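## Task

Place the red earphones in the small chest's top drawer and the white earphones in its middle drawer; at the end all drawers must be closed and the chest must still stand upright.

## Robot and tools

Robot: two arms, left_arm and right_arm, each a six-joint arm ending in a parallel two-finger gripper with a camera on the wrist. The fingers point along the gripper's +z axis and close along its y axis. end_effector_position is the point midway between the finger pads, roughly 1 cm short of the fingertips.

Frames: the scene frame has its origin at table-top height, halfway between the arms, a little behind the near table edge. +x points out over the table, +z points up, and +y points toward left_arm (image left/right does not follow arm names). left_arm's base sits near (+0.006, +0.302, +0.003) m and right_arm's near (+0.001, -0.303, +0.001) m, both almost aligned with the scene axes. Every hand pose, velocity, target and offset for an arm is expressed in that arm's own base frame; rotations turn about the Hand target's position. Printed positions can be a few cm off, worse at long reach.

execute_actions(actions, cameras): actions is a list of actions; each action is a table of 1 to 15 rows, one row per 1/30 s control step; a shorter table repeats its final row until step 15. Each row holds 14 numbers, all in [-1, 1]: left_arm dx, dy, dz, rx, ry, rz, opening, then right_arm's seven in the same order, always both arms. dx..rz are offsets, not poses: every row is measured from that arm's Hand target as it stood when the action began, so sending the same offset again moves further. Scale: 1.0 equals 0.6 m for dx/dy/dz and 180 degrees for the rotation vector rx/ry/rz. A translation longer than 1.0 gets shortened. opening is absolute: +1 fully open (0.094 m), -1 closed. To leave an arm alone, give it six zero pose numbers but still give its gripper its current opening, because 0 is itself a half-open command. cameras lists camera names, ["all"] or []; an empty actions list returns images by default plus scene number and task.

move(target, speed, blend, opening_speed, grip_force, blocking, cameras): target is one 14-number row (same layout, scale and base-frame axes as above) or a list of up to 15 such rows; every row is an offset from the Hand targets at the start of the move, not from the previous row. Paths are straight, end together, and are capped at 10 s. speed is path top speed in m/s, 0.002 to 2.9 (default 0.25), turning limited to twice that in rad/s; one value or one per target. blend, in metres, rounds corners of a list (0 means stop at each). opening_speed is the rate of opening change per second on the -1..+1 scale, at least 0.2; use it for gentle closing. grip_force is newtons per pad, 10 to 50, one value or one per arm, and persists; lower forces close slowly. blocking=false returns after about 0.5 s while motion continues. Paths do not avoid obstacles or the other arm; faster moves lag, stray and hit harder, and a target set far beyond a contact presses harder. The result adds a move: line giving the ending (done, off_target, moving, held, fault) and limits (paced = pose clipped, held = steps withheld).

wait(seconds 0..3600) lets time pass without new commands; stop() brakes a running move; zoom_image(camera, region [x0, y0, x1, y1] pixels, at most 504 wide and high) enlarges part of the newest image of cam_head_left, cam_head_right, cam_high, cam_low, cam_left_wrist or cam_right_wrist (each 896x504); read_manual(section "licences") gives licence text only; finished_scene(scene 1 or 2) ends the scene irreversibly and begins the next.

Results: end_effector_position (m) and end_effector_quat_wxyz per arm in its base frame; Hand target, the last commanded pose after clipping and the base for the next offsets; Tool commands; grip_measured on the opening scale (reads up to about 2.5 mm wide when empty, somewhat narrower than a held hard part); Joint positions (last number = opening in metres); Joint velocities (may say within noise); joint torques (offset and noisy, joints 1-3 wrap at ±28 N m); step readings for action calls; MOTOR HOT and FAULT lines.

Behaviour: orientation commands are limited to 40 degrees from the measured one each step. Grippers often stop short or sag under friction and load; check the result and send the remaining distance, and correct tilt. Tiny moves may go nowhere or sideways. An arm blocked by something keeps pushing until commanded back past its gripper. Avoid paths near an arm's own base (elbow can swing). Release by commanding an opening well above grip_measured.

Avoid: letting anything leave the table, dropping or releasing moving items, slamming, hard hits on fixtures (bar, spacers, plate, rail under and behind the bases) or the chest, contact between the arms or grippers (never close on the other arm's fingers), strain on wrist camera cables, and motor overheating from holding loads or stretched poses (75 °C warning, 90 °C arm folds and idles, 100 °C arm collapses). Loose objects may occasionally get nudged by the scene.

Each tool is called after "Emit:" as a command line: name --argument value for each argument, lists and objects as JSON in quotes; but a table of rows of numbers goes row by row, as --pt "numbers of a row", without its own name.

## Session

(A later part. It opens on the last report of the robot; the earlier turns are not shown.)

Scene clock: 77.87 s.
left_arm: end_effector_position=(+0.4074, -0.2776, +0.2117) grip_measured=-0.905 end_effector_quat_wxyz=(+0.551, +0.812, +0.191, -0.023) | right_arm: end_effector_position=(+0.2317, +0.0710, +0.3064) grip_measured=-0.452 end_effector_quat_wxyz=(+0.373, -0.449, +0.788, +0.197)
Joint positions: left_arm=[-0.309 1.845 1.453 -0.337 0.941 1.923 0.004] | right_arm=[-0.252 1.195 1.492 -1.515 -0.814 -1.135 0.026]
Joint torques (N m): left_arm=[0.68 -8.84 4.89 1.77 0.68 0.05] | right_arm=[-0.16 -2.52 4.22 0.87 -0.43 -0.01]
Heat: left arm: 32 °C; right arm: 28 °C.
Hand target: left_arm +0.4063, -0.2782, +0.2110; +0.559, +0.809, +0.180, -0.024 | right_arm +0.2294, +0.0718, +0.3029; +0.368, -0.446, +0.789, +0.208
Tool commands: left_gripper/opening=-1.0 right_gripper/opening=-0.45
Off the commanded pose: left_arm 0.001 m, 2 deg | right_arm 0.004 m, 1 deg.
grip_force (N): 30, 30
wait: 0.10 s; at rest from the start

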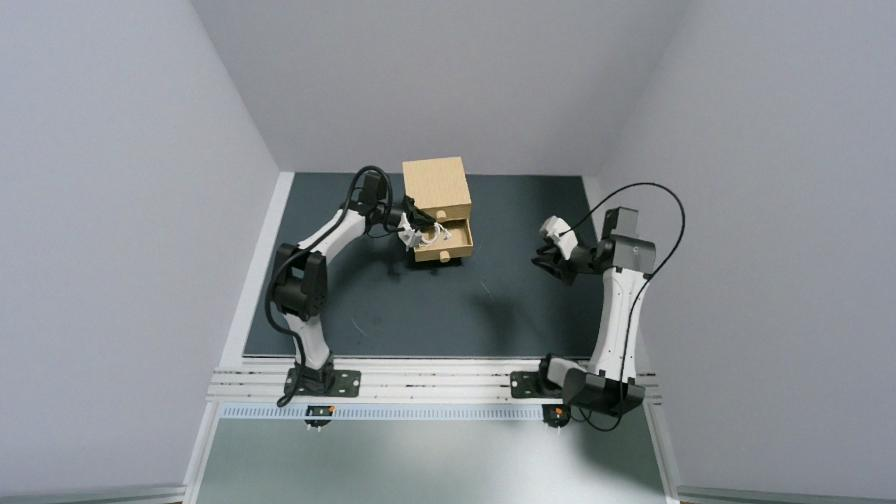

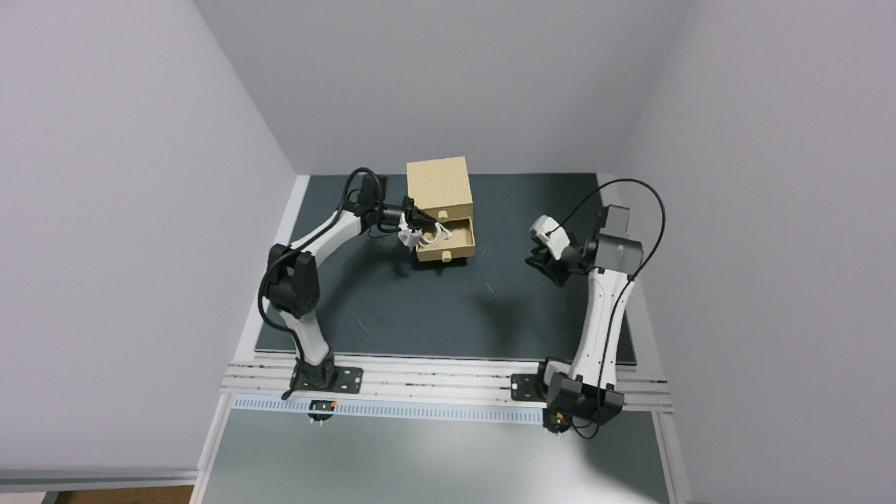

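Emit:
move --pt "0 0 0.095 0 0 0 -1 0 0 0 0 0 0 -0.45" --pt "-0.013 -0.085 0.095 0 0 0 -1 0 0 0 0 0 0 -0.45" --pt "-0.013 -0.085 0.055 0 0 0 -1 0 0 0 0 0 0 -0.45" --speed 0.15 --cameras '["cam_left_wrist","cam_right_wrist","cam_head_left","cam_high"]'

Emit:
zoom_image --camera "cam_head_left" --region '[370, 170, 490, 280]'

Emit:
zoom_image --camera "cam_high" --region '[450, 140, 610, 300]'

Emit:
zoom_image --camera "cam_right_wrist" --region '[300, 0, 700, 250]'

Scene clock: 82.07 s.
left_arm: end_effector_position=(+0.4005, -0.3254, +0.2462) grip_measured=-0.905 end_effector_quat_wxyz=(+0.553, +0.812, +0.185, -0.018) | right_arm: end_effector_position=(+0.2317, +0.0710, +0.3064) grip_measured=-0.452 end_effector_quat_wxyz=(+0.373, -0.449, +0.788, +0.197)
Joint positions: left_arm=[-0.426 1.856 1.578 -0.35 0.85 1.813 0.004] | right_arm=[-0.252 1.195 1.492 -1.515 -0.814 -1.135 0.026]
Joint torques (N m): left_arm=[-0.05 -8.9 5.04 1.94 0.51 -0.15] | right_arm=[-0.16 -2.54 4.22 0.87 -0.42 -0.01]
Heat: left arm: 32 °C; right arm: 28 °C.
Hand target: left_arm +0.3985, -0.3292, +0.2440; +0.559, +0.809, +0.180, -0.024 | right_arm +0.2294, +0.0718, +0.3029; +0.368, -0.446, +0.789, +0.208
Off the commanded pose: left_arm 0.005 m, 1 deg | right_arm 0.004 m, 1 deg.
grip_force (N): 30, 30
move: done
Images, in order (width x height): cam_head_left 896x504, cam_high 896x504, cam_left_wrist 896x504, cam_right_wrist 896x504.

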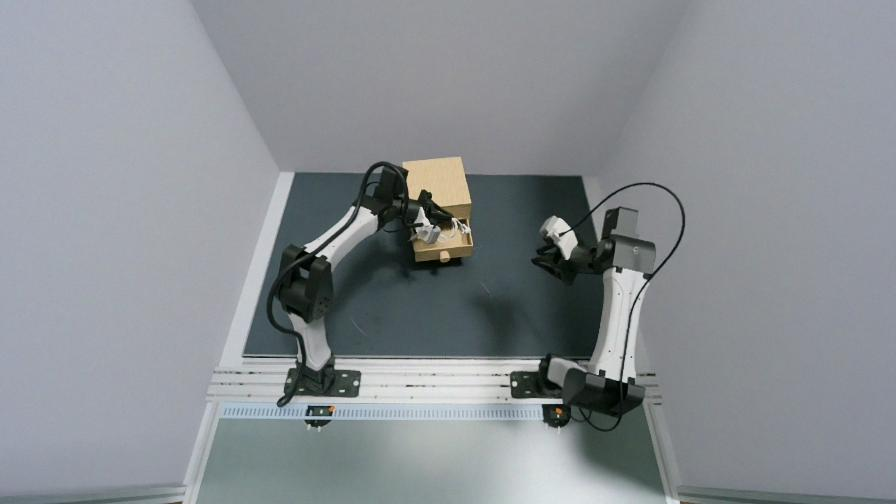

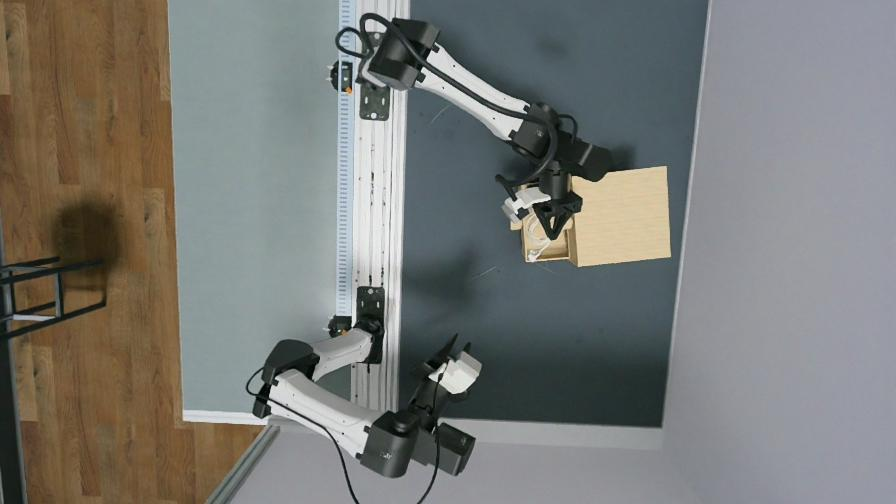

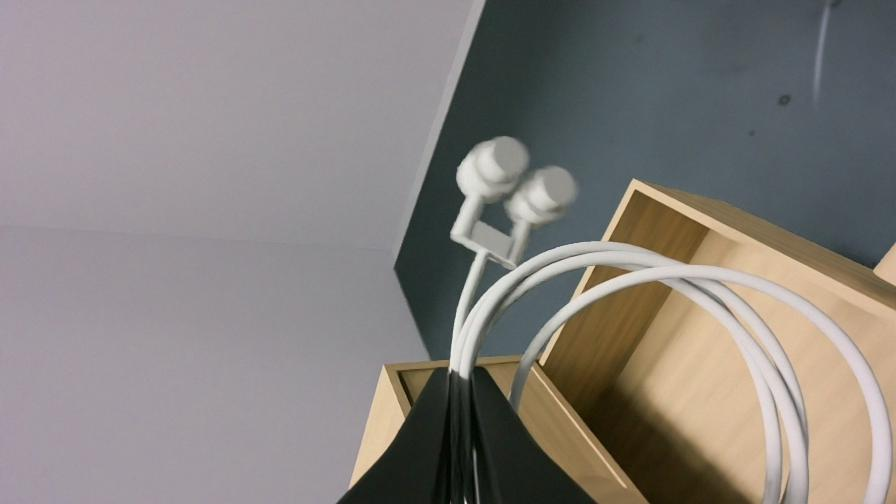

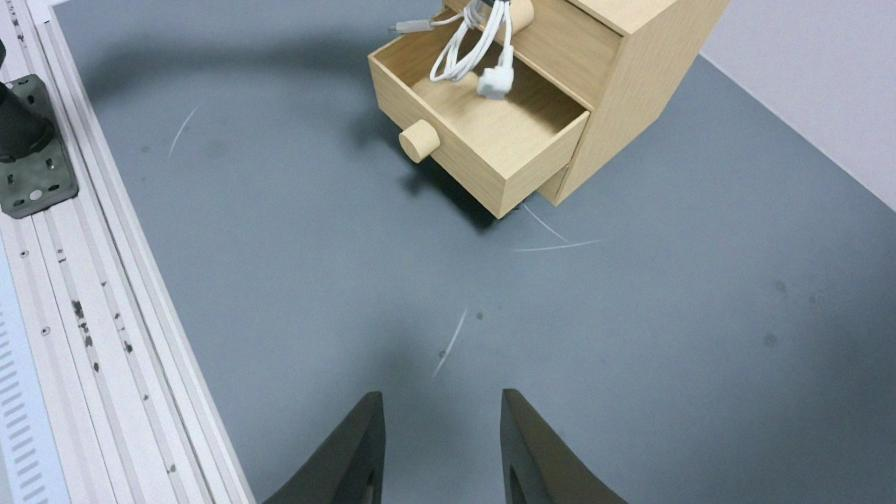

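Scaled by 4.200 from the camera's image (finer frame: 1280x720).

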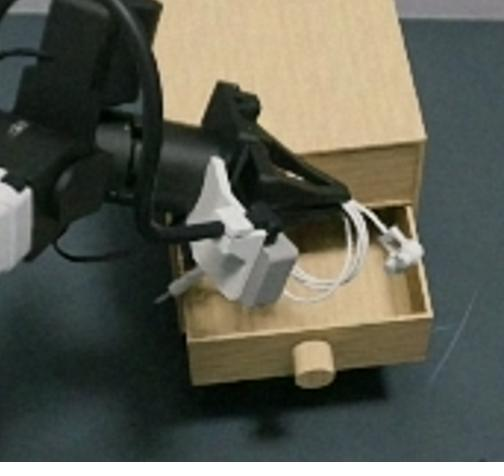

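Scaled by 3.150 from the camera's image (finer frame: 1280x720).

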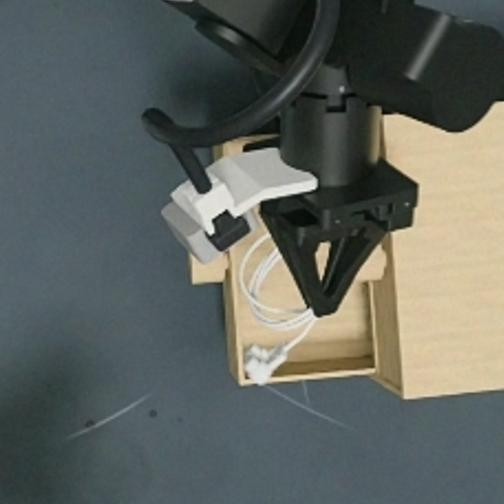

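Scaled by 1.260 from the camera's image (finer frame: 1280x720).

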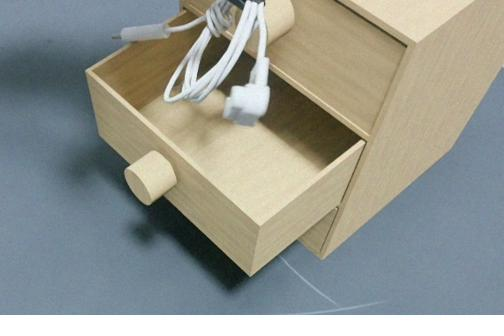

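Emit:
move --pt "0 0 0.15 0 0 0 -1 0 0 0 0 0 0 -0.45" --pt "0.005 -0.003 0.15 0 0 0 -1 0 0 0 0 0 0 -0.45" --pt "0.005 -0.003 0.0 0 0 0 -1 0 0 0 0 0 0 -0.45" --speed '[0.15,0.02,0.12]' --cameras '["cam_right_wrist","cam_head_left"]'

Emit:
zoom_image --camera "cam_head_left" --region '[370, 170, 490, 280]'

Emit:
zoom_image --camera "cam_right_wrist" --region '[300, 0, 700, 250]'

Scene clock: 86.13 s.
left_arm: end_effector_position=(+0.4080, -0.3284, +0.2261) grip_measured=-0.905 end_effector_quat_wxyz=(+0.541, +0.817, +0.198, -0.032) | right_arm: end_effector_position=(+0.2317, +0.0710, +0.3064) grip_measured=-0.452 end_effector_quat_wxyz=(+0.373, -0.449, +0.788, +0.197)
Joint positions: left_arm=[-0.426 1.909 1.594 -0.357 0.847 1.811 0.004] | right_arm=[-0.252 1.195 1.492 -1.515 -0.814 -1.135 0.026]
Joint torques (N m): left_arm=[-0.12 -12.89 5.09 1.93 0.56 -0.12] | right_arm=[-0.18 -2.51 4.22 0.87 -0.43 -0.01]
Heat: left arm: 32 °C; right arm: 28 °C.
Hand target: left_arm +0.4015, -0.3310, +0.2440; +0.559, +0.809, +0.180, -0.024 | right_arm +0.2294, +0.0718, +0.3029; +0.368, -0.446, +0.789, +0.208
Off the commanded pose: left_arm 0.019 m, 3 deg | right_arm 0.004 m, 1 deg.
grip_force (N): 30, 30
move: off_target (left_arm)
Images, in order (width x height): cam_head_left 896x504, cam_right_wrist 896x504.

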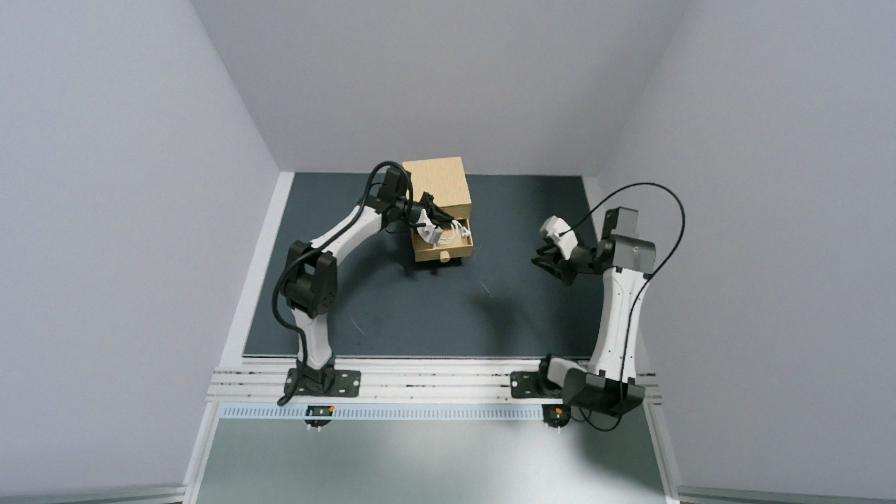

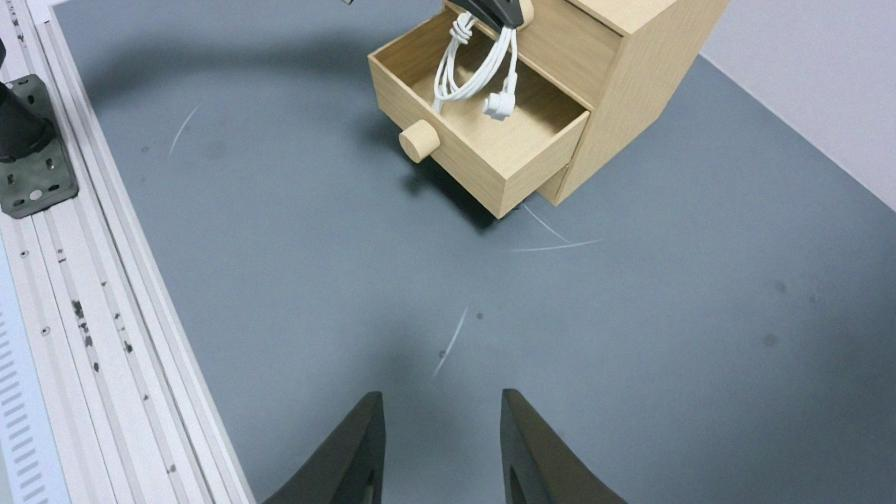

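Scaled by 4.200 from the camera's image (finer frame: 1280x720).

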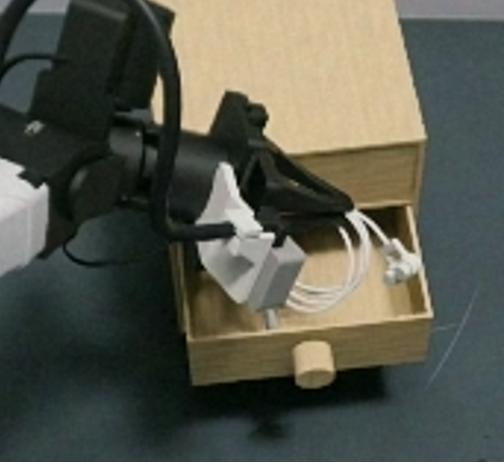

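Scaled by 1.260 from the camera's image (finer frame: 1280x720).

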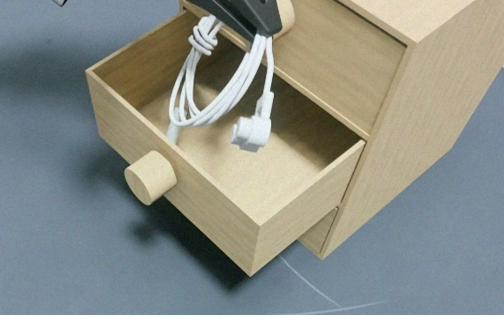

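Emit:
move --target '[0,0,0,0,0,0,-0.55,0,0,0,0,0,0,-0.45]' --opening_speed 0.5 --cameras '["cam_right_wrist","cam_left_wrist"]'

Emit:
zoom_image --camera "cam_right_wrist" --region '[300, 0, 700, 250]'

Scene clock: 87.83 s.
left_arm: end_effector_position=(+0.4087, -0.3288, +0.2272) grip_measured=-0.553 end_effector_quat_wxyz=(+0.543, +0.816, +0.196, -0.029) | right_arm: end_effector_position=(+0.2317, +0.0710, +0.3064) grip_measured=-0.452 end_effector_quat_wxyz=(+0.373, -0.449, +0.788, +0.197)
Joint positions: left_arm=[-0.426 1.909 1.594 -0.349 0.847 1.811 0.021] | right_arm=[-0.252 1.195 1.492 -1.515 -0.814 -1.135 0.026]
Joint torques (N m): left_arm=[-0.13 -12.86 5.05 1.9 0.56 -0.13] | right_arm=[-0.16 -2.52 4.21 0.87 -0.43 -0.01]
Heat: left arm: 32 °C; right arm: 28 °C.
Hand target: left_arm +0.4015, -0.3310, +0.2440; +0.559, +0.809, +0.180, -0.024 | right_arm +0.2294, +0.0718, +0.3029; +0.368, -0.446, +0.789, +0.208
Off the commanded pose: left_arm 0.018 m, 3 deg | right_arm 0.004 m, 1 deg.
grip_force (N): 30, 30
move: done
Images, in order (width x height): cam_left_wrist 896x504, cam_right_wrist 896x504.

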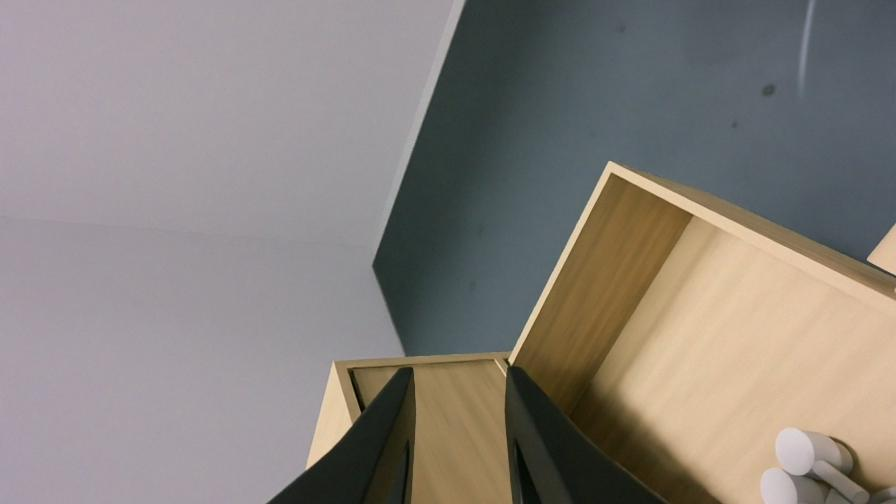

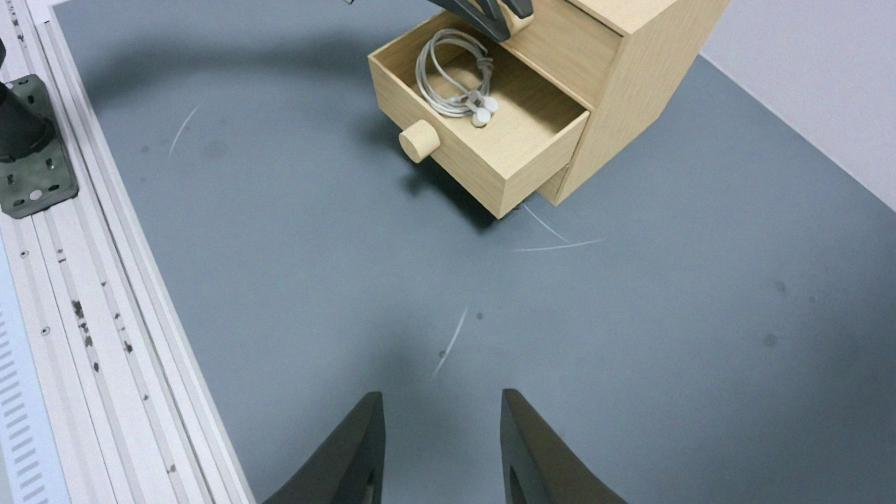

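Scaled by 1.260 from the camera's image (finer frame: 1280x720).

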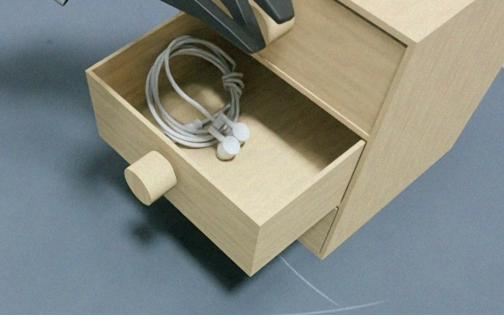

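Emit:
move --pt "0 0.0 0.12 0 0 0 -0.55 0 0 0 0 0 0 -0.45" --pt "-0.169 0.385 0.12 -0.2 0.11 0.24 -1 0 0 0 0 0 0 -0.45" --pt "-0.1925 0.015 -0.185 -0.438 0.251 0.512 -1 0 0 0 0 0 0 -0.45" --speed '[0.15,0.35,0.35]' --blend '[0.01,0.03,0]' --cameras '["cam_left_wrist","cam_right_wrist"]'

Emit:
zoom_image --camera "cam_right_wrist" --region '[300, 0, 700, 250]'

Scene clock: 96.73 s.
left_arm: end_effector_position=(+0.2845, -0.3153, +0.1207) grip_measured=-0.994 end_effector_quat_wxyz=(+0.637, -0.063, +0.768, +0.011) | right_arm: end_effector_position=(+0.2317, +0.0710, +0.3064) grip_measured=-0.452 end_effector_quat_wxyz=(+0.373, -0.449, +0.788, +0.197)
Joint positions: left_arm=[-1.239 1.889 0.943 0.252 -1.273 -0.736 0] | right_arm=[-0.252 1.195 1.492 -1.515 -0.814 -1.135 0.026]
Joint torques (N m): left_arm=[-0.01 -8.39 7.57 1.48 -0.77 -0.25] | right_arm=[-0.17 -2.54 4.21 0.87 -0.43 -0.01]
Heat: left arm: 32 °C; right arm: 28 °C.
Hand target: left_arm +0.2859, -0.3220, +0.1330; +0.643, -0.086, +0.761, -0.005 | right_arm +0.2294, +0.0718, +0.3029; +0.368, -0.446, +0.789, +0.208
Off the commanded pose: left_arm 0.014 m, 3 deg | right_arm 0.004 m, 1 deg.
grip_force (N): 30, 30
move: off_target (left_arm); blend cut to 0 m at target 2

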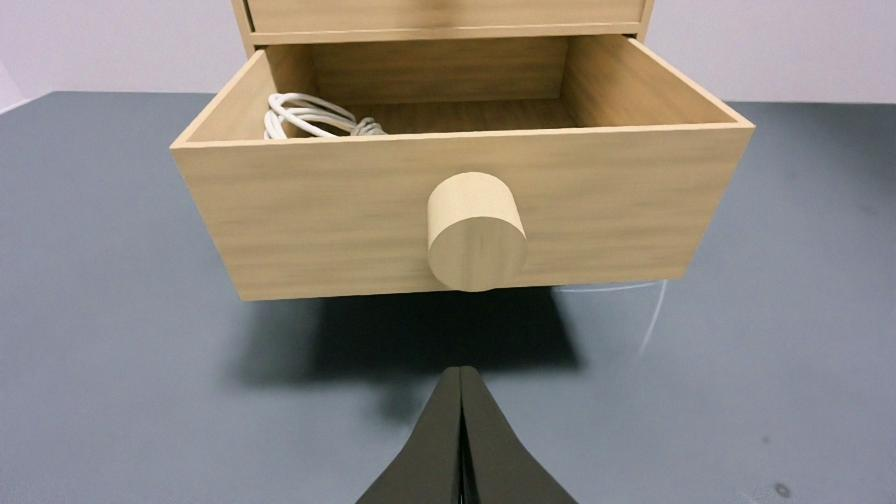

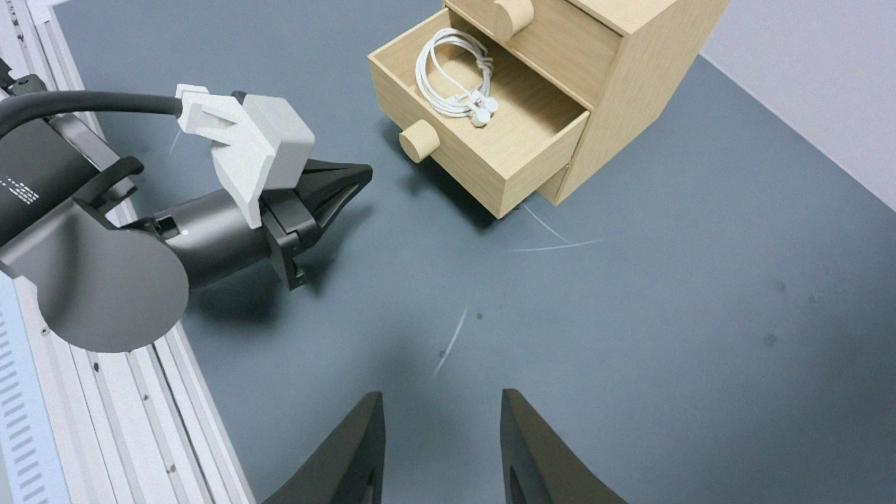

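Scaled by 1.260 from the camera's image (finer frame: 1280x720).

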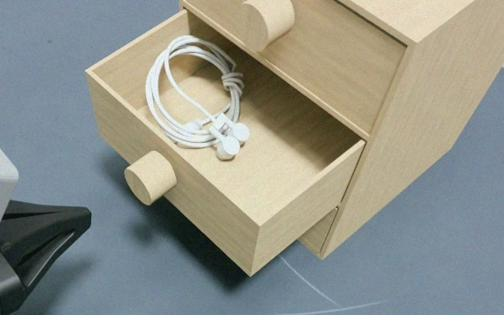

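Emit:
move --pt "0.03 -0.014 0 0 0 0 -1 0 0 0 0 0 0 -0.45" --pt "0.288 0.018 0.003 0 0 0 -1 0 0 0 0 0 0 -0.45" --speed '[0.15,0.1]' --blend '[0.005,0]' --cameras '["cam_left_wrist","cam_right_wrist"]'

Emit:
zoom_image --camera "cam_right_wrist" --region '[350, 0, 750, 250]'

Scene clock: 99.70 s.
left_arm: end_effector_position=(+0.4371, -0.3169, +0.1215) grip_measured=-0.994 end_effector_quat_wxyz=(+0.631, -0.060, +0.773, +0.007) | right_arm: end_effector_position=(+0.2317, +0.0710, +0.3064) grip_measured=-0.452 end_effector_quat_wxyz=(+0.373, -0.449, +0.788, +0.197)
Joint positions: left_arm=[-0.893 2.122 1.218 0.546 -0.95 -0.362 0] | right_arm=[-0.252 1.195 1.492 -1.515 -0.814 -1.135 0.026]
Joint torques (N m): left_arm=[3.99 -9.09 8.9 2.27 -0.15 0.05] | right_arm=[-0.17 -2.52 4.23 0.86 -0.43 -0.01]
Heat: left arm: 32 °C; right arm: 28 °C.
Hand target: left_arm +0.4588, -0.3112, +0.1349; +0.643, -0.086, +0.761, -0.005 | right_arm +0.2294, +0.0718, +0.3029; +0.368, -0.446, +0.789, +0.208
Off the commanded pose: left_arm 0.026 m, 4 deg | right_arm 0.004 m, 1 deg.
grip_force (N): 30, 30
move: off_target (left_arm)

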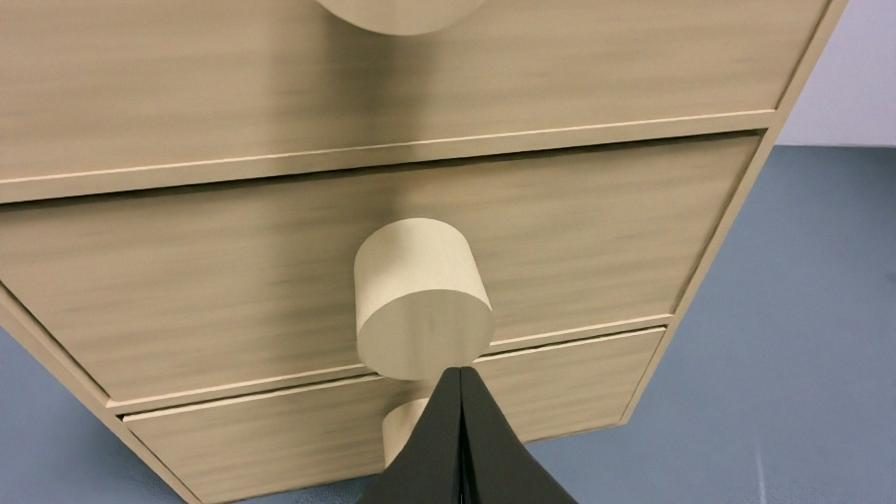

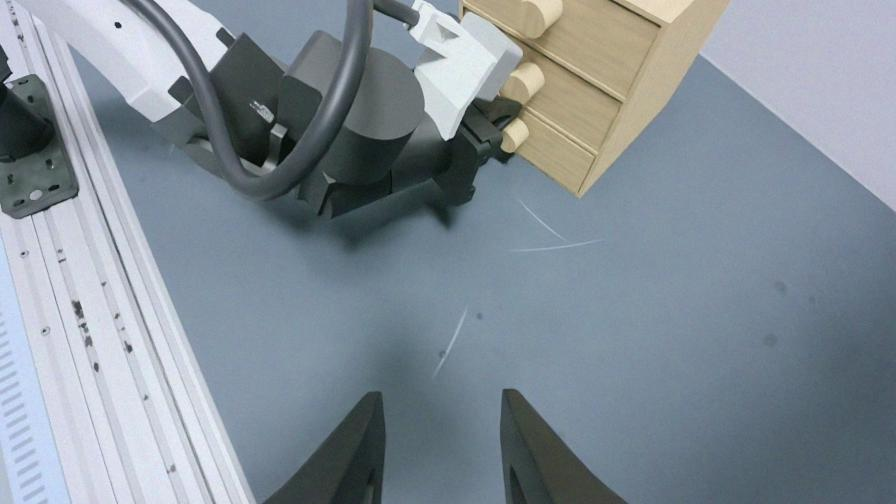

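Scaled by 1.260 from the camera's image (finer frame: 1280x720).

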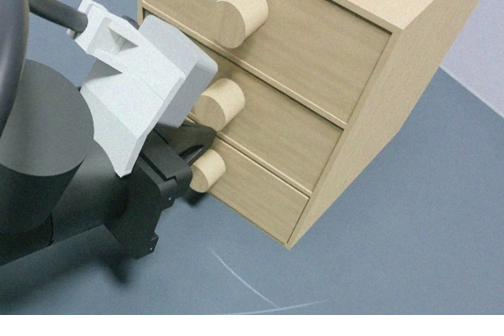

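Emit:
move --target '[-0.17,0.0,0.06,0,0,0,-1,0,0,0,0,0,0,-0.45]' --speed 0.25 --cameras '["cam_left_wrist","cam_right_wrist"]'

Emit:
zoom_image --camera "cam_right_wrist" --region '[350, 0, 750, 250]'

Scene clock: 101.53 s.
left_arm: end_effector_position=(+0.3617, -0.3138, +0.1586) grip_measured=-0.994 end_effector_quat_wxyz=(+0.637, -0.070, +0.768, +0.008) | right_arm: end_effector_position=(+0.2317, +0.0710, +0.3064) grip_measured=-0.452 end_effector_quat_wxyz=(+0.373, -0.449, +0.788, +0.197)
Joint positions: left_arm=[-1.046 1.903 1.074 0.39 -1.111 -0.476 0] | right_arm=[-0.252 1.195 1.492 -1.516 -0.814 -1.135 0.026]
Joint torques (N m): left_arm=[-0.39 -11.93 4.57 1.79 -0.59 -0.26] | right_arm=[-0.16 -2.54 4.22 0.87 -0.43 -0.01]
Heat: left arm: 32 °C; right arm: 28 °C.
Hand target: left_arm +0.3568, -0.3111, +0.1709; +0.643, -0.086, +0.761, -0.005 | right_arm +0.2293, +0.0718, +0.3029; +0.368, -0.446, +0.789, +0.208
Off the commanded pose: left_arm 0.013 m, 3 deg | right_arm 0.004 m, 1 deg.
grip_force (N): 30, 30
move: off_target (left_arm)

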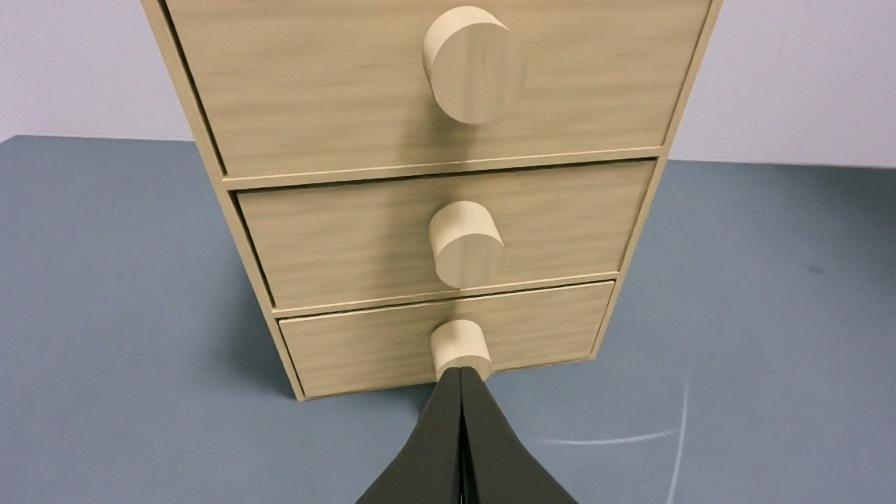

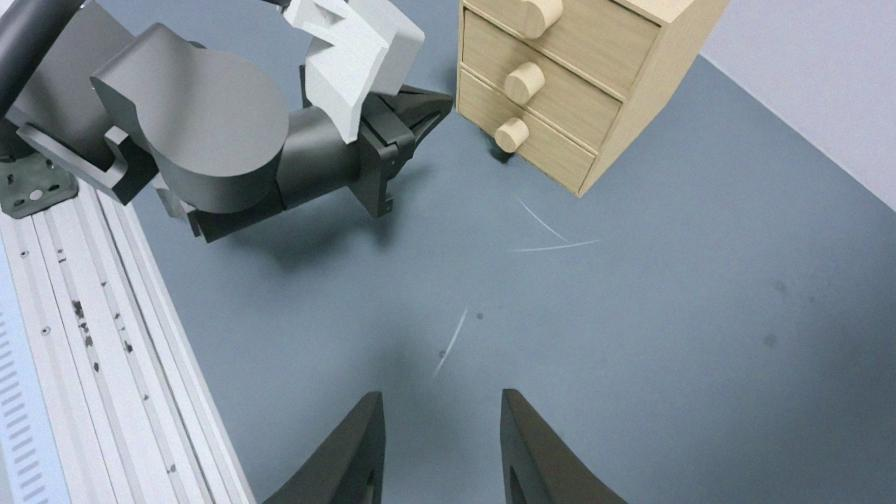

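Scaled by 1.260 from the camera's image (finer frame: 1280x720).

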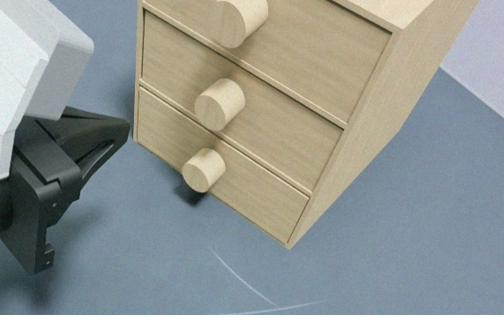

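Emit:
finished_scene --scene 2

The scene is finished: the task was done.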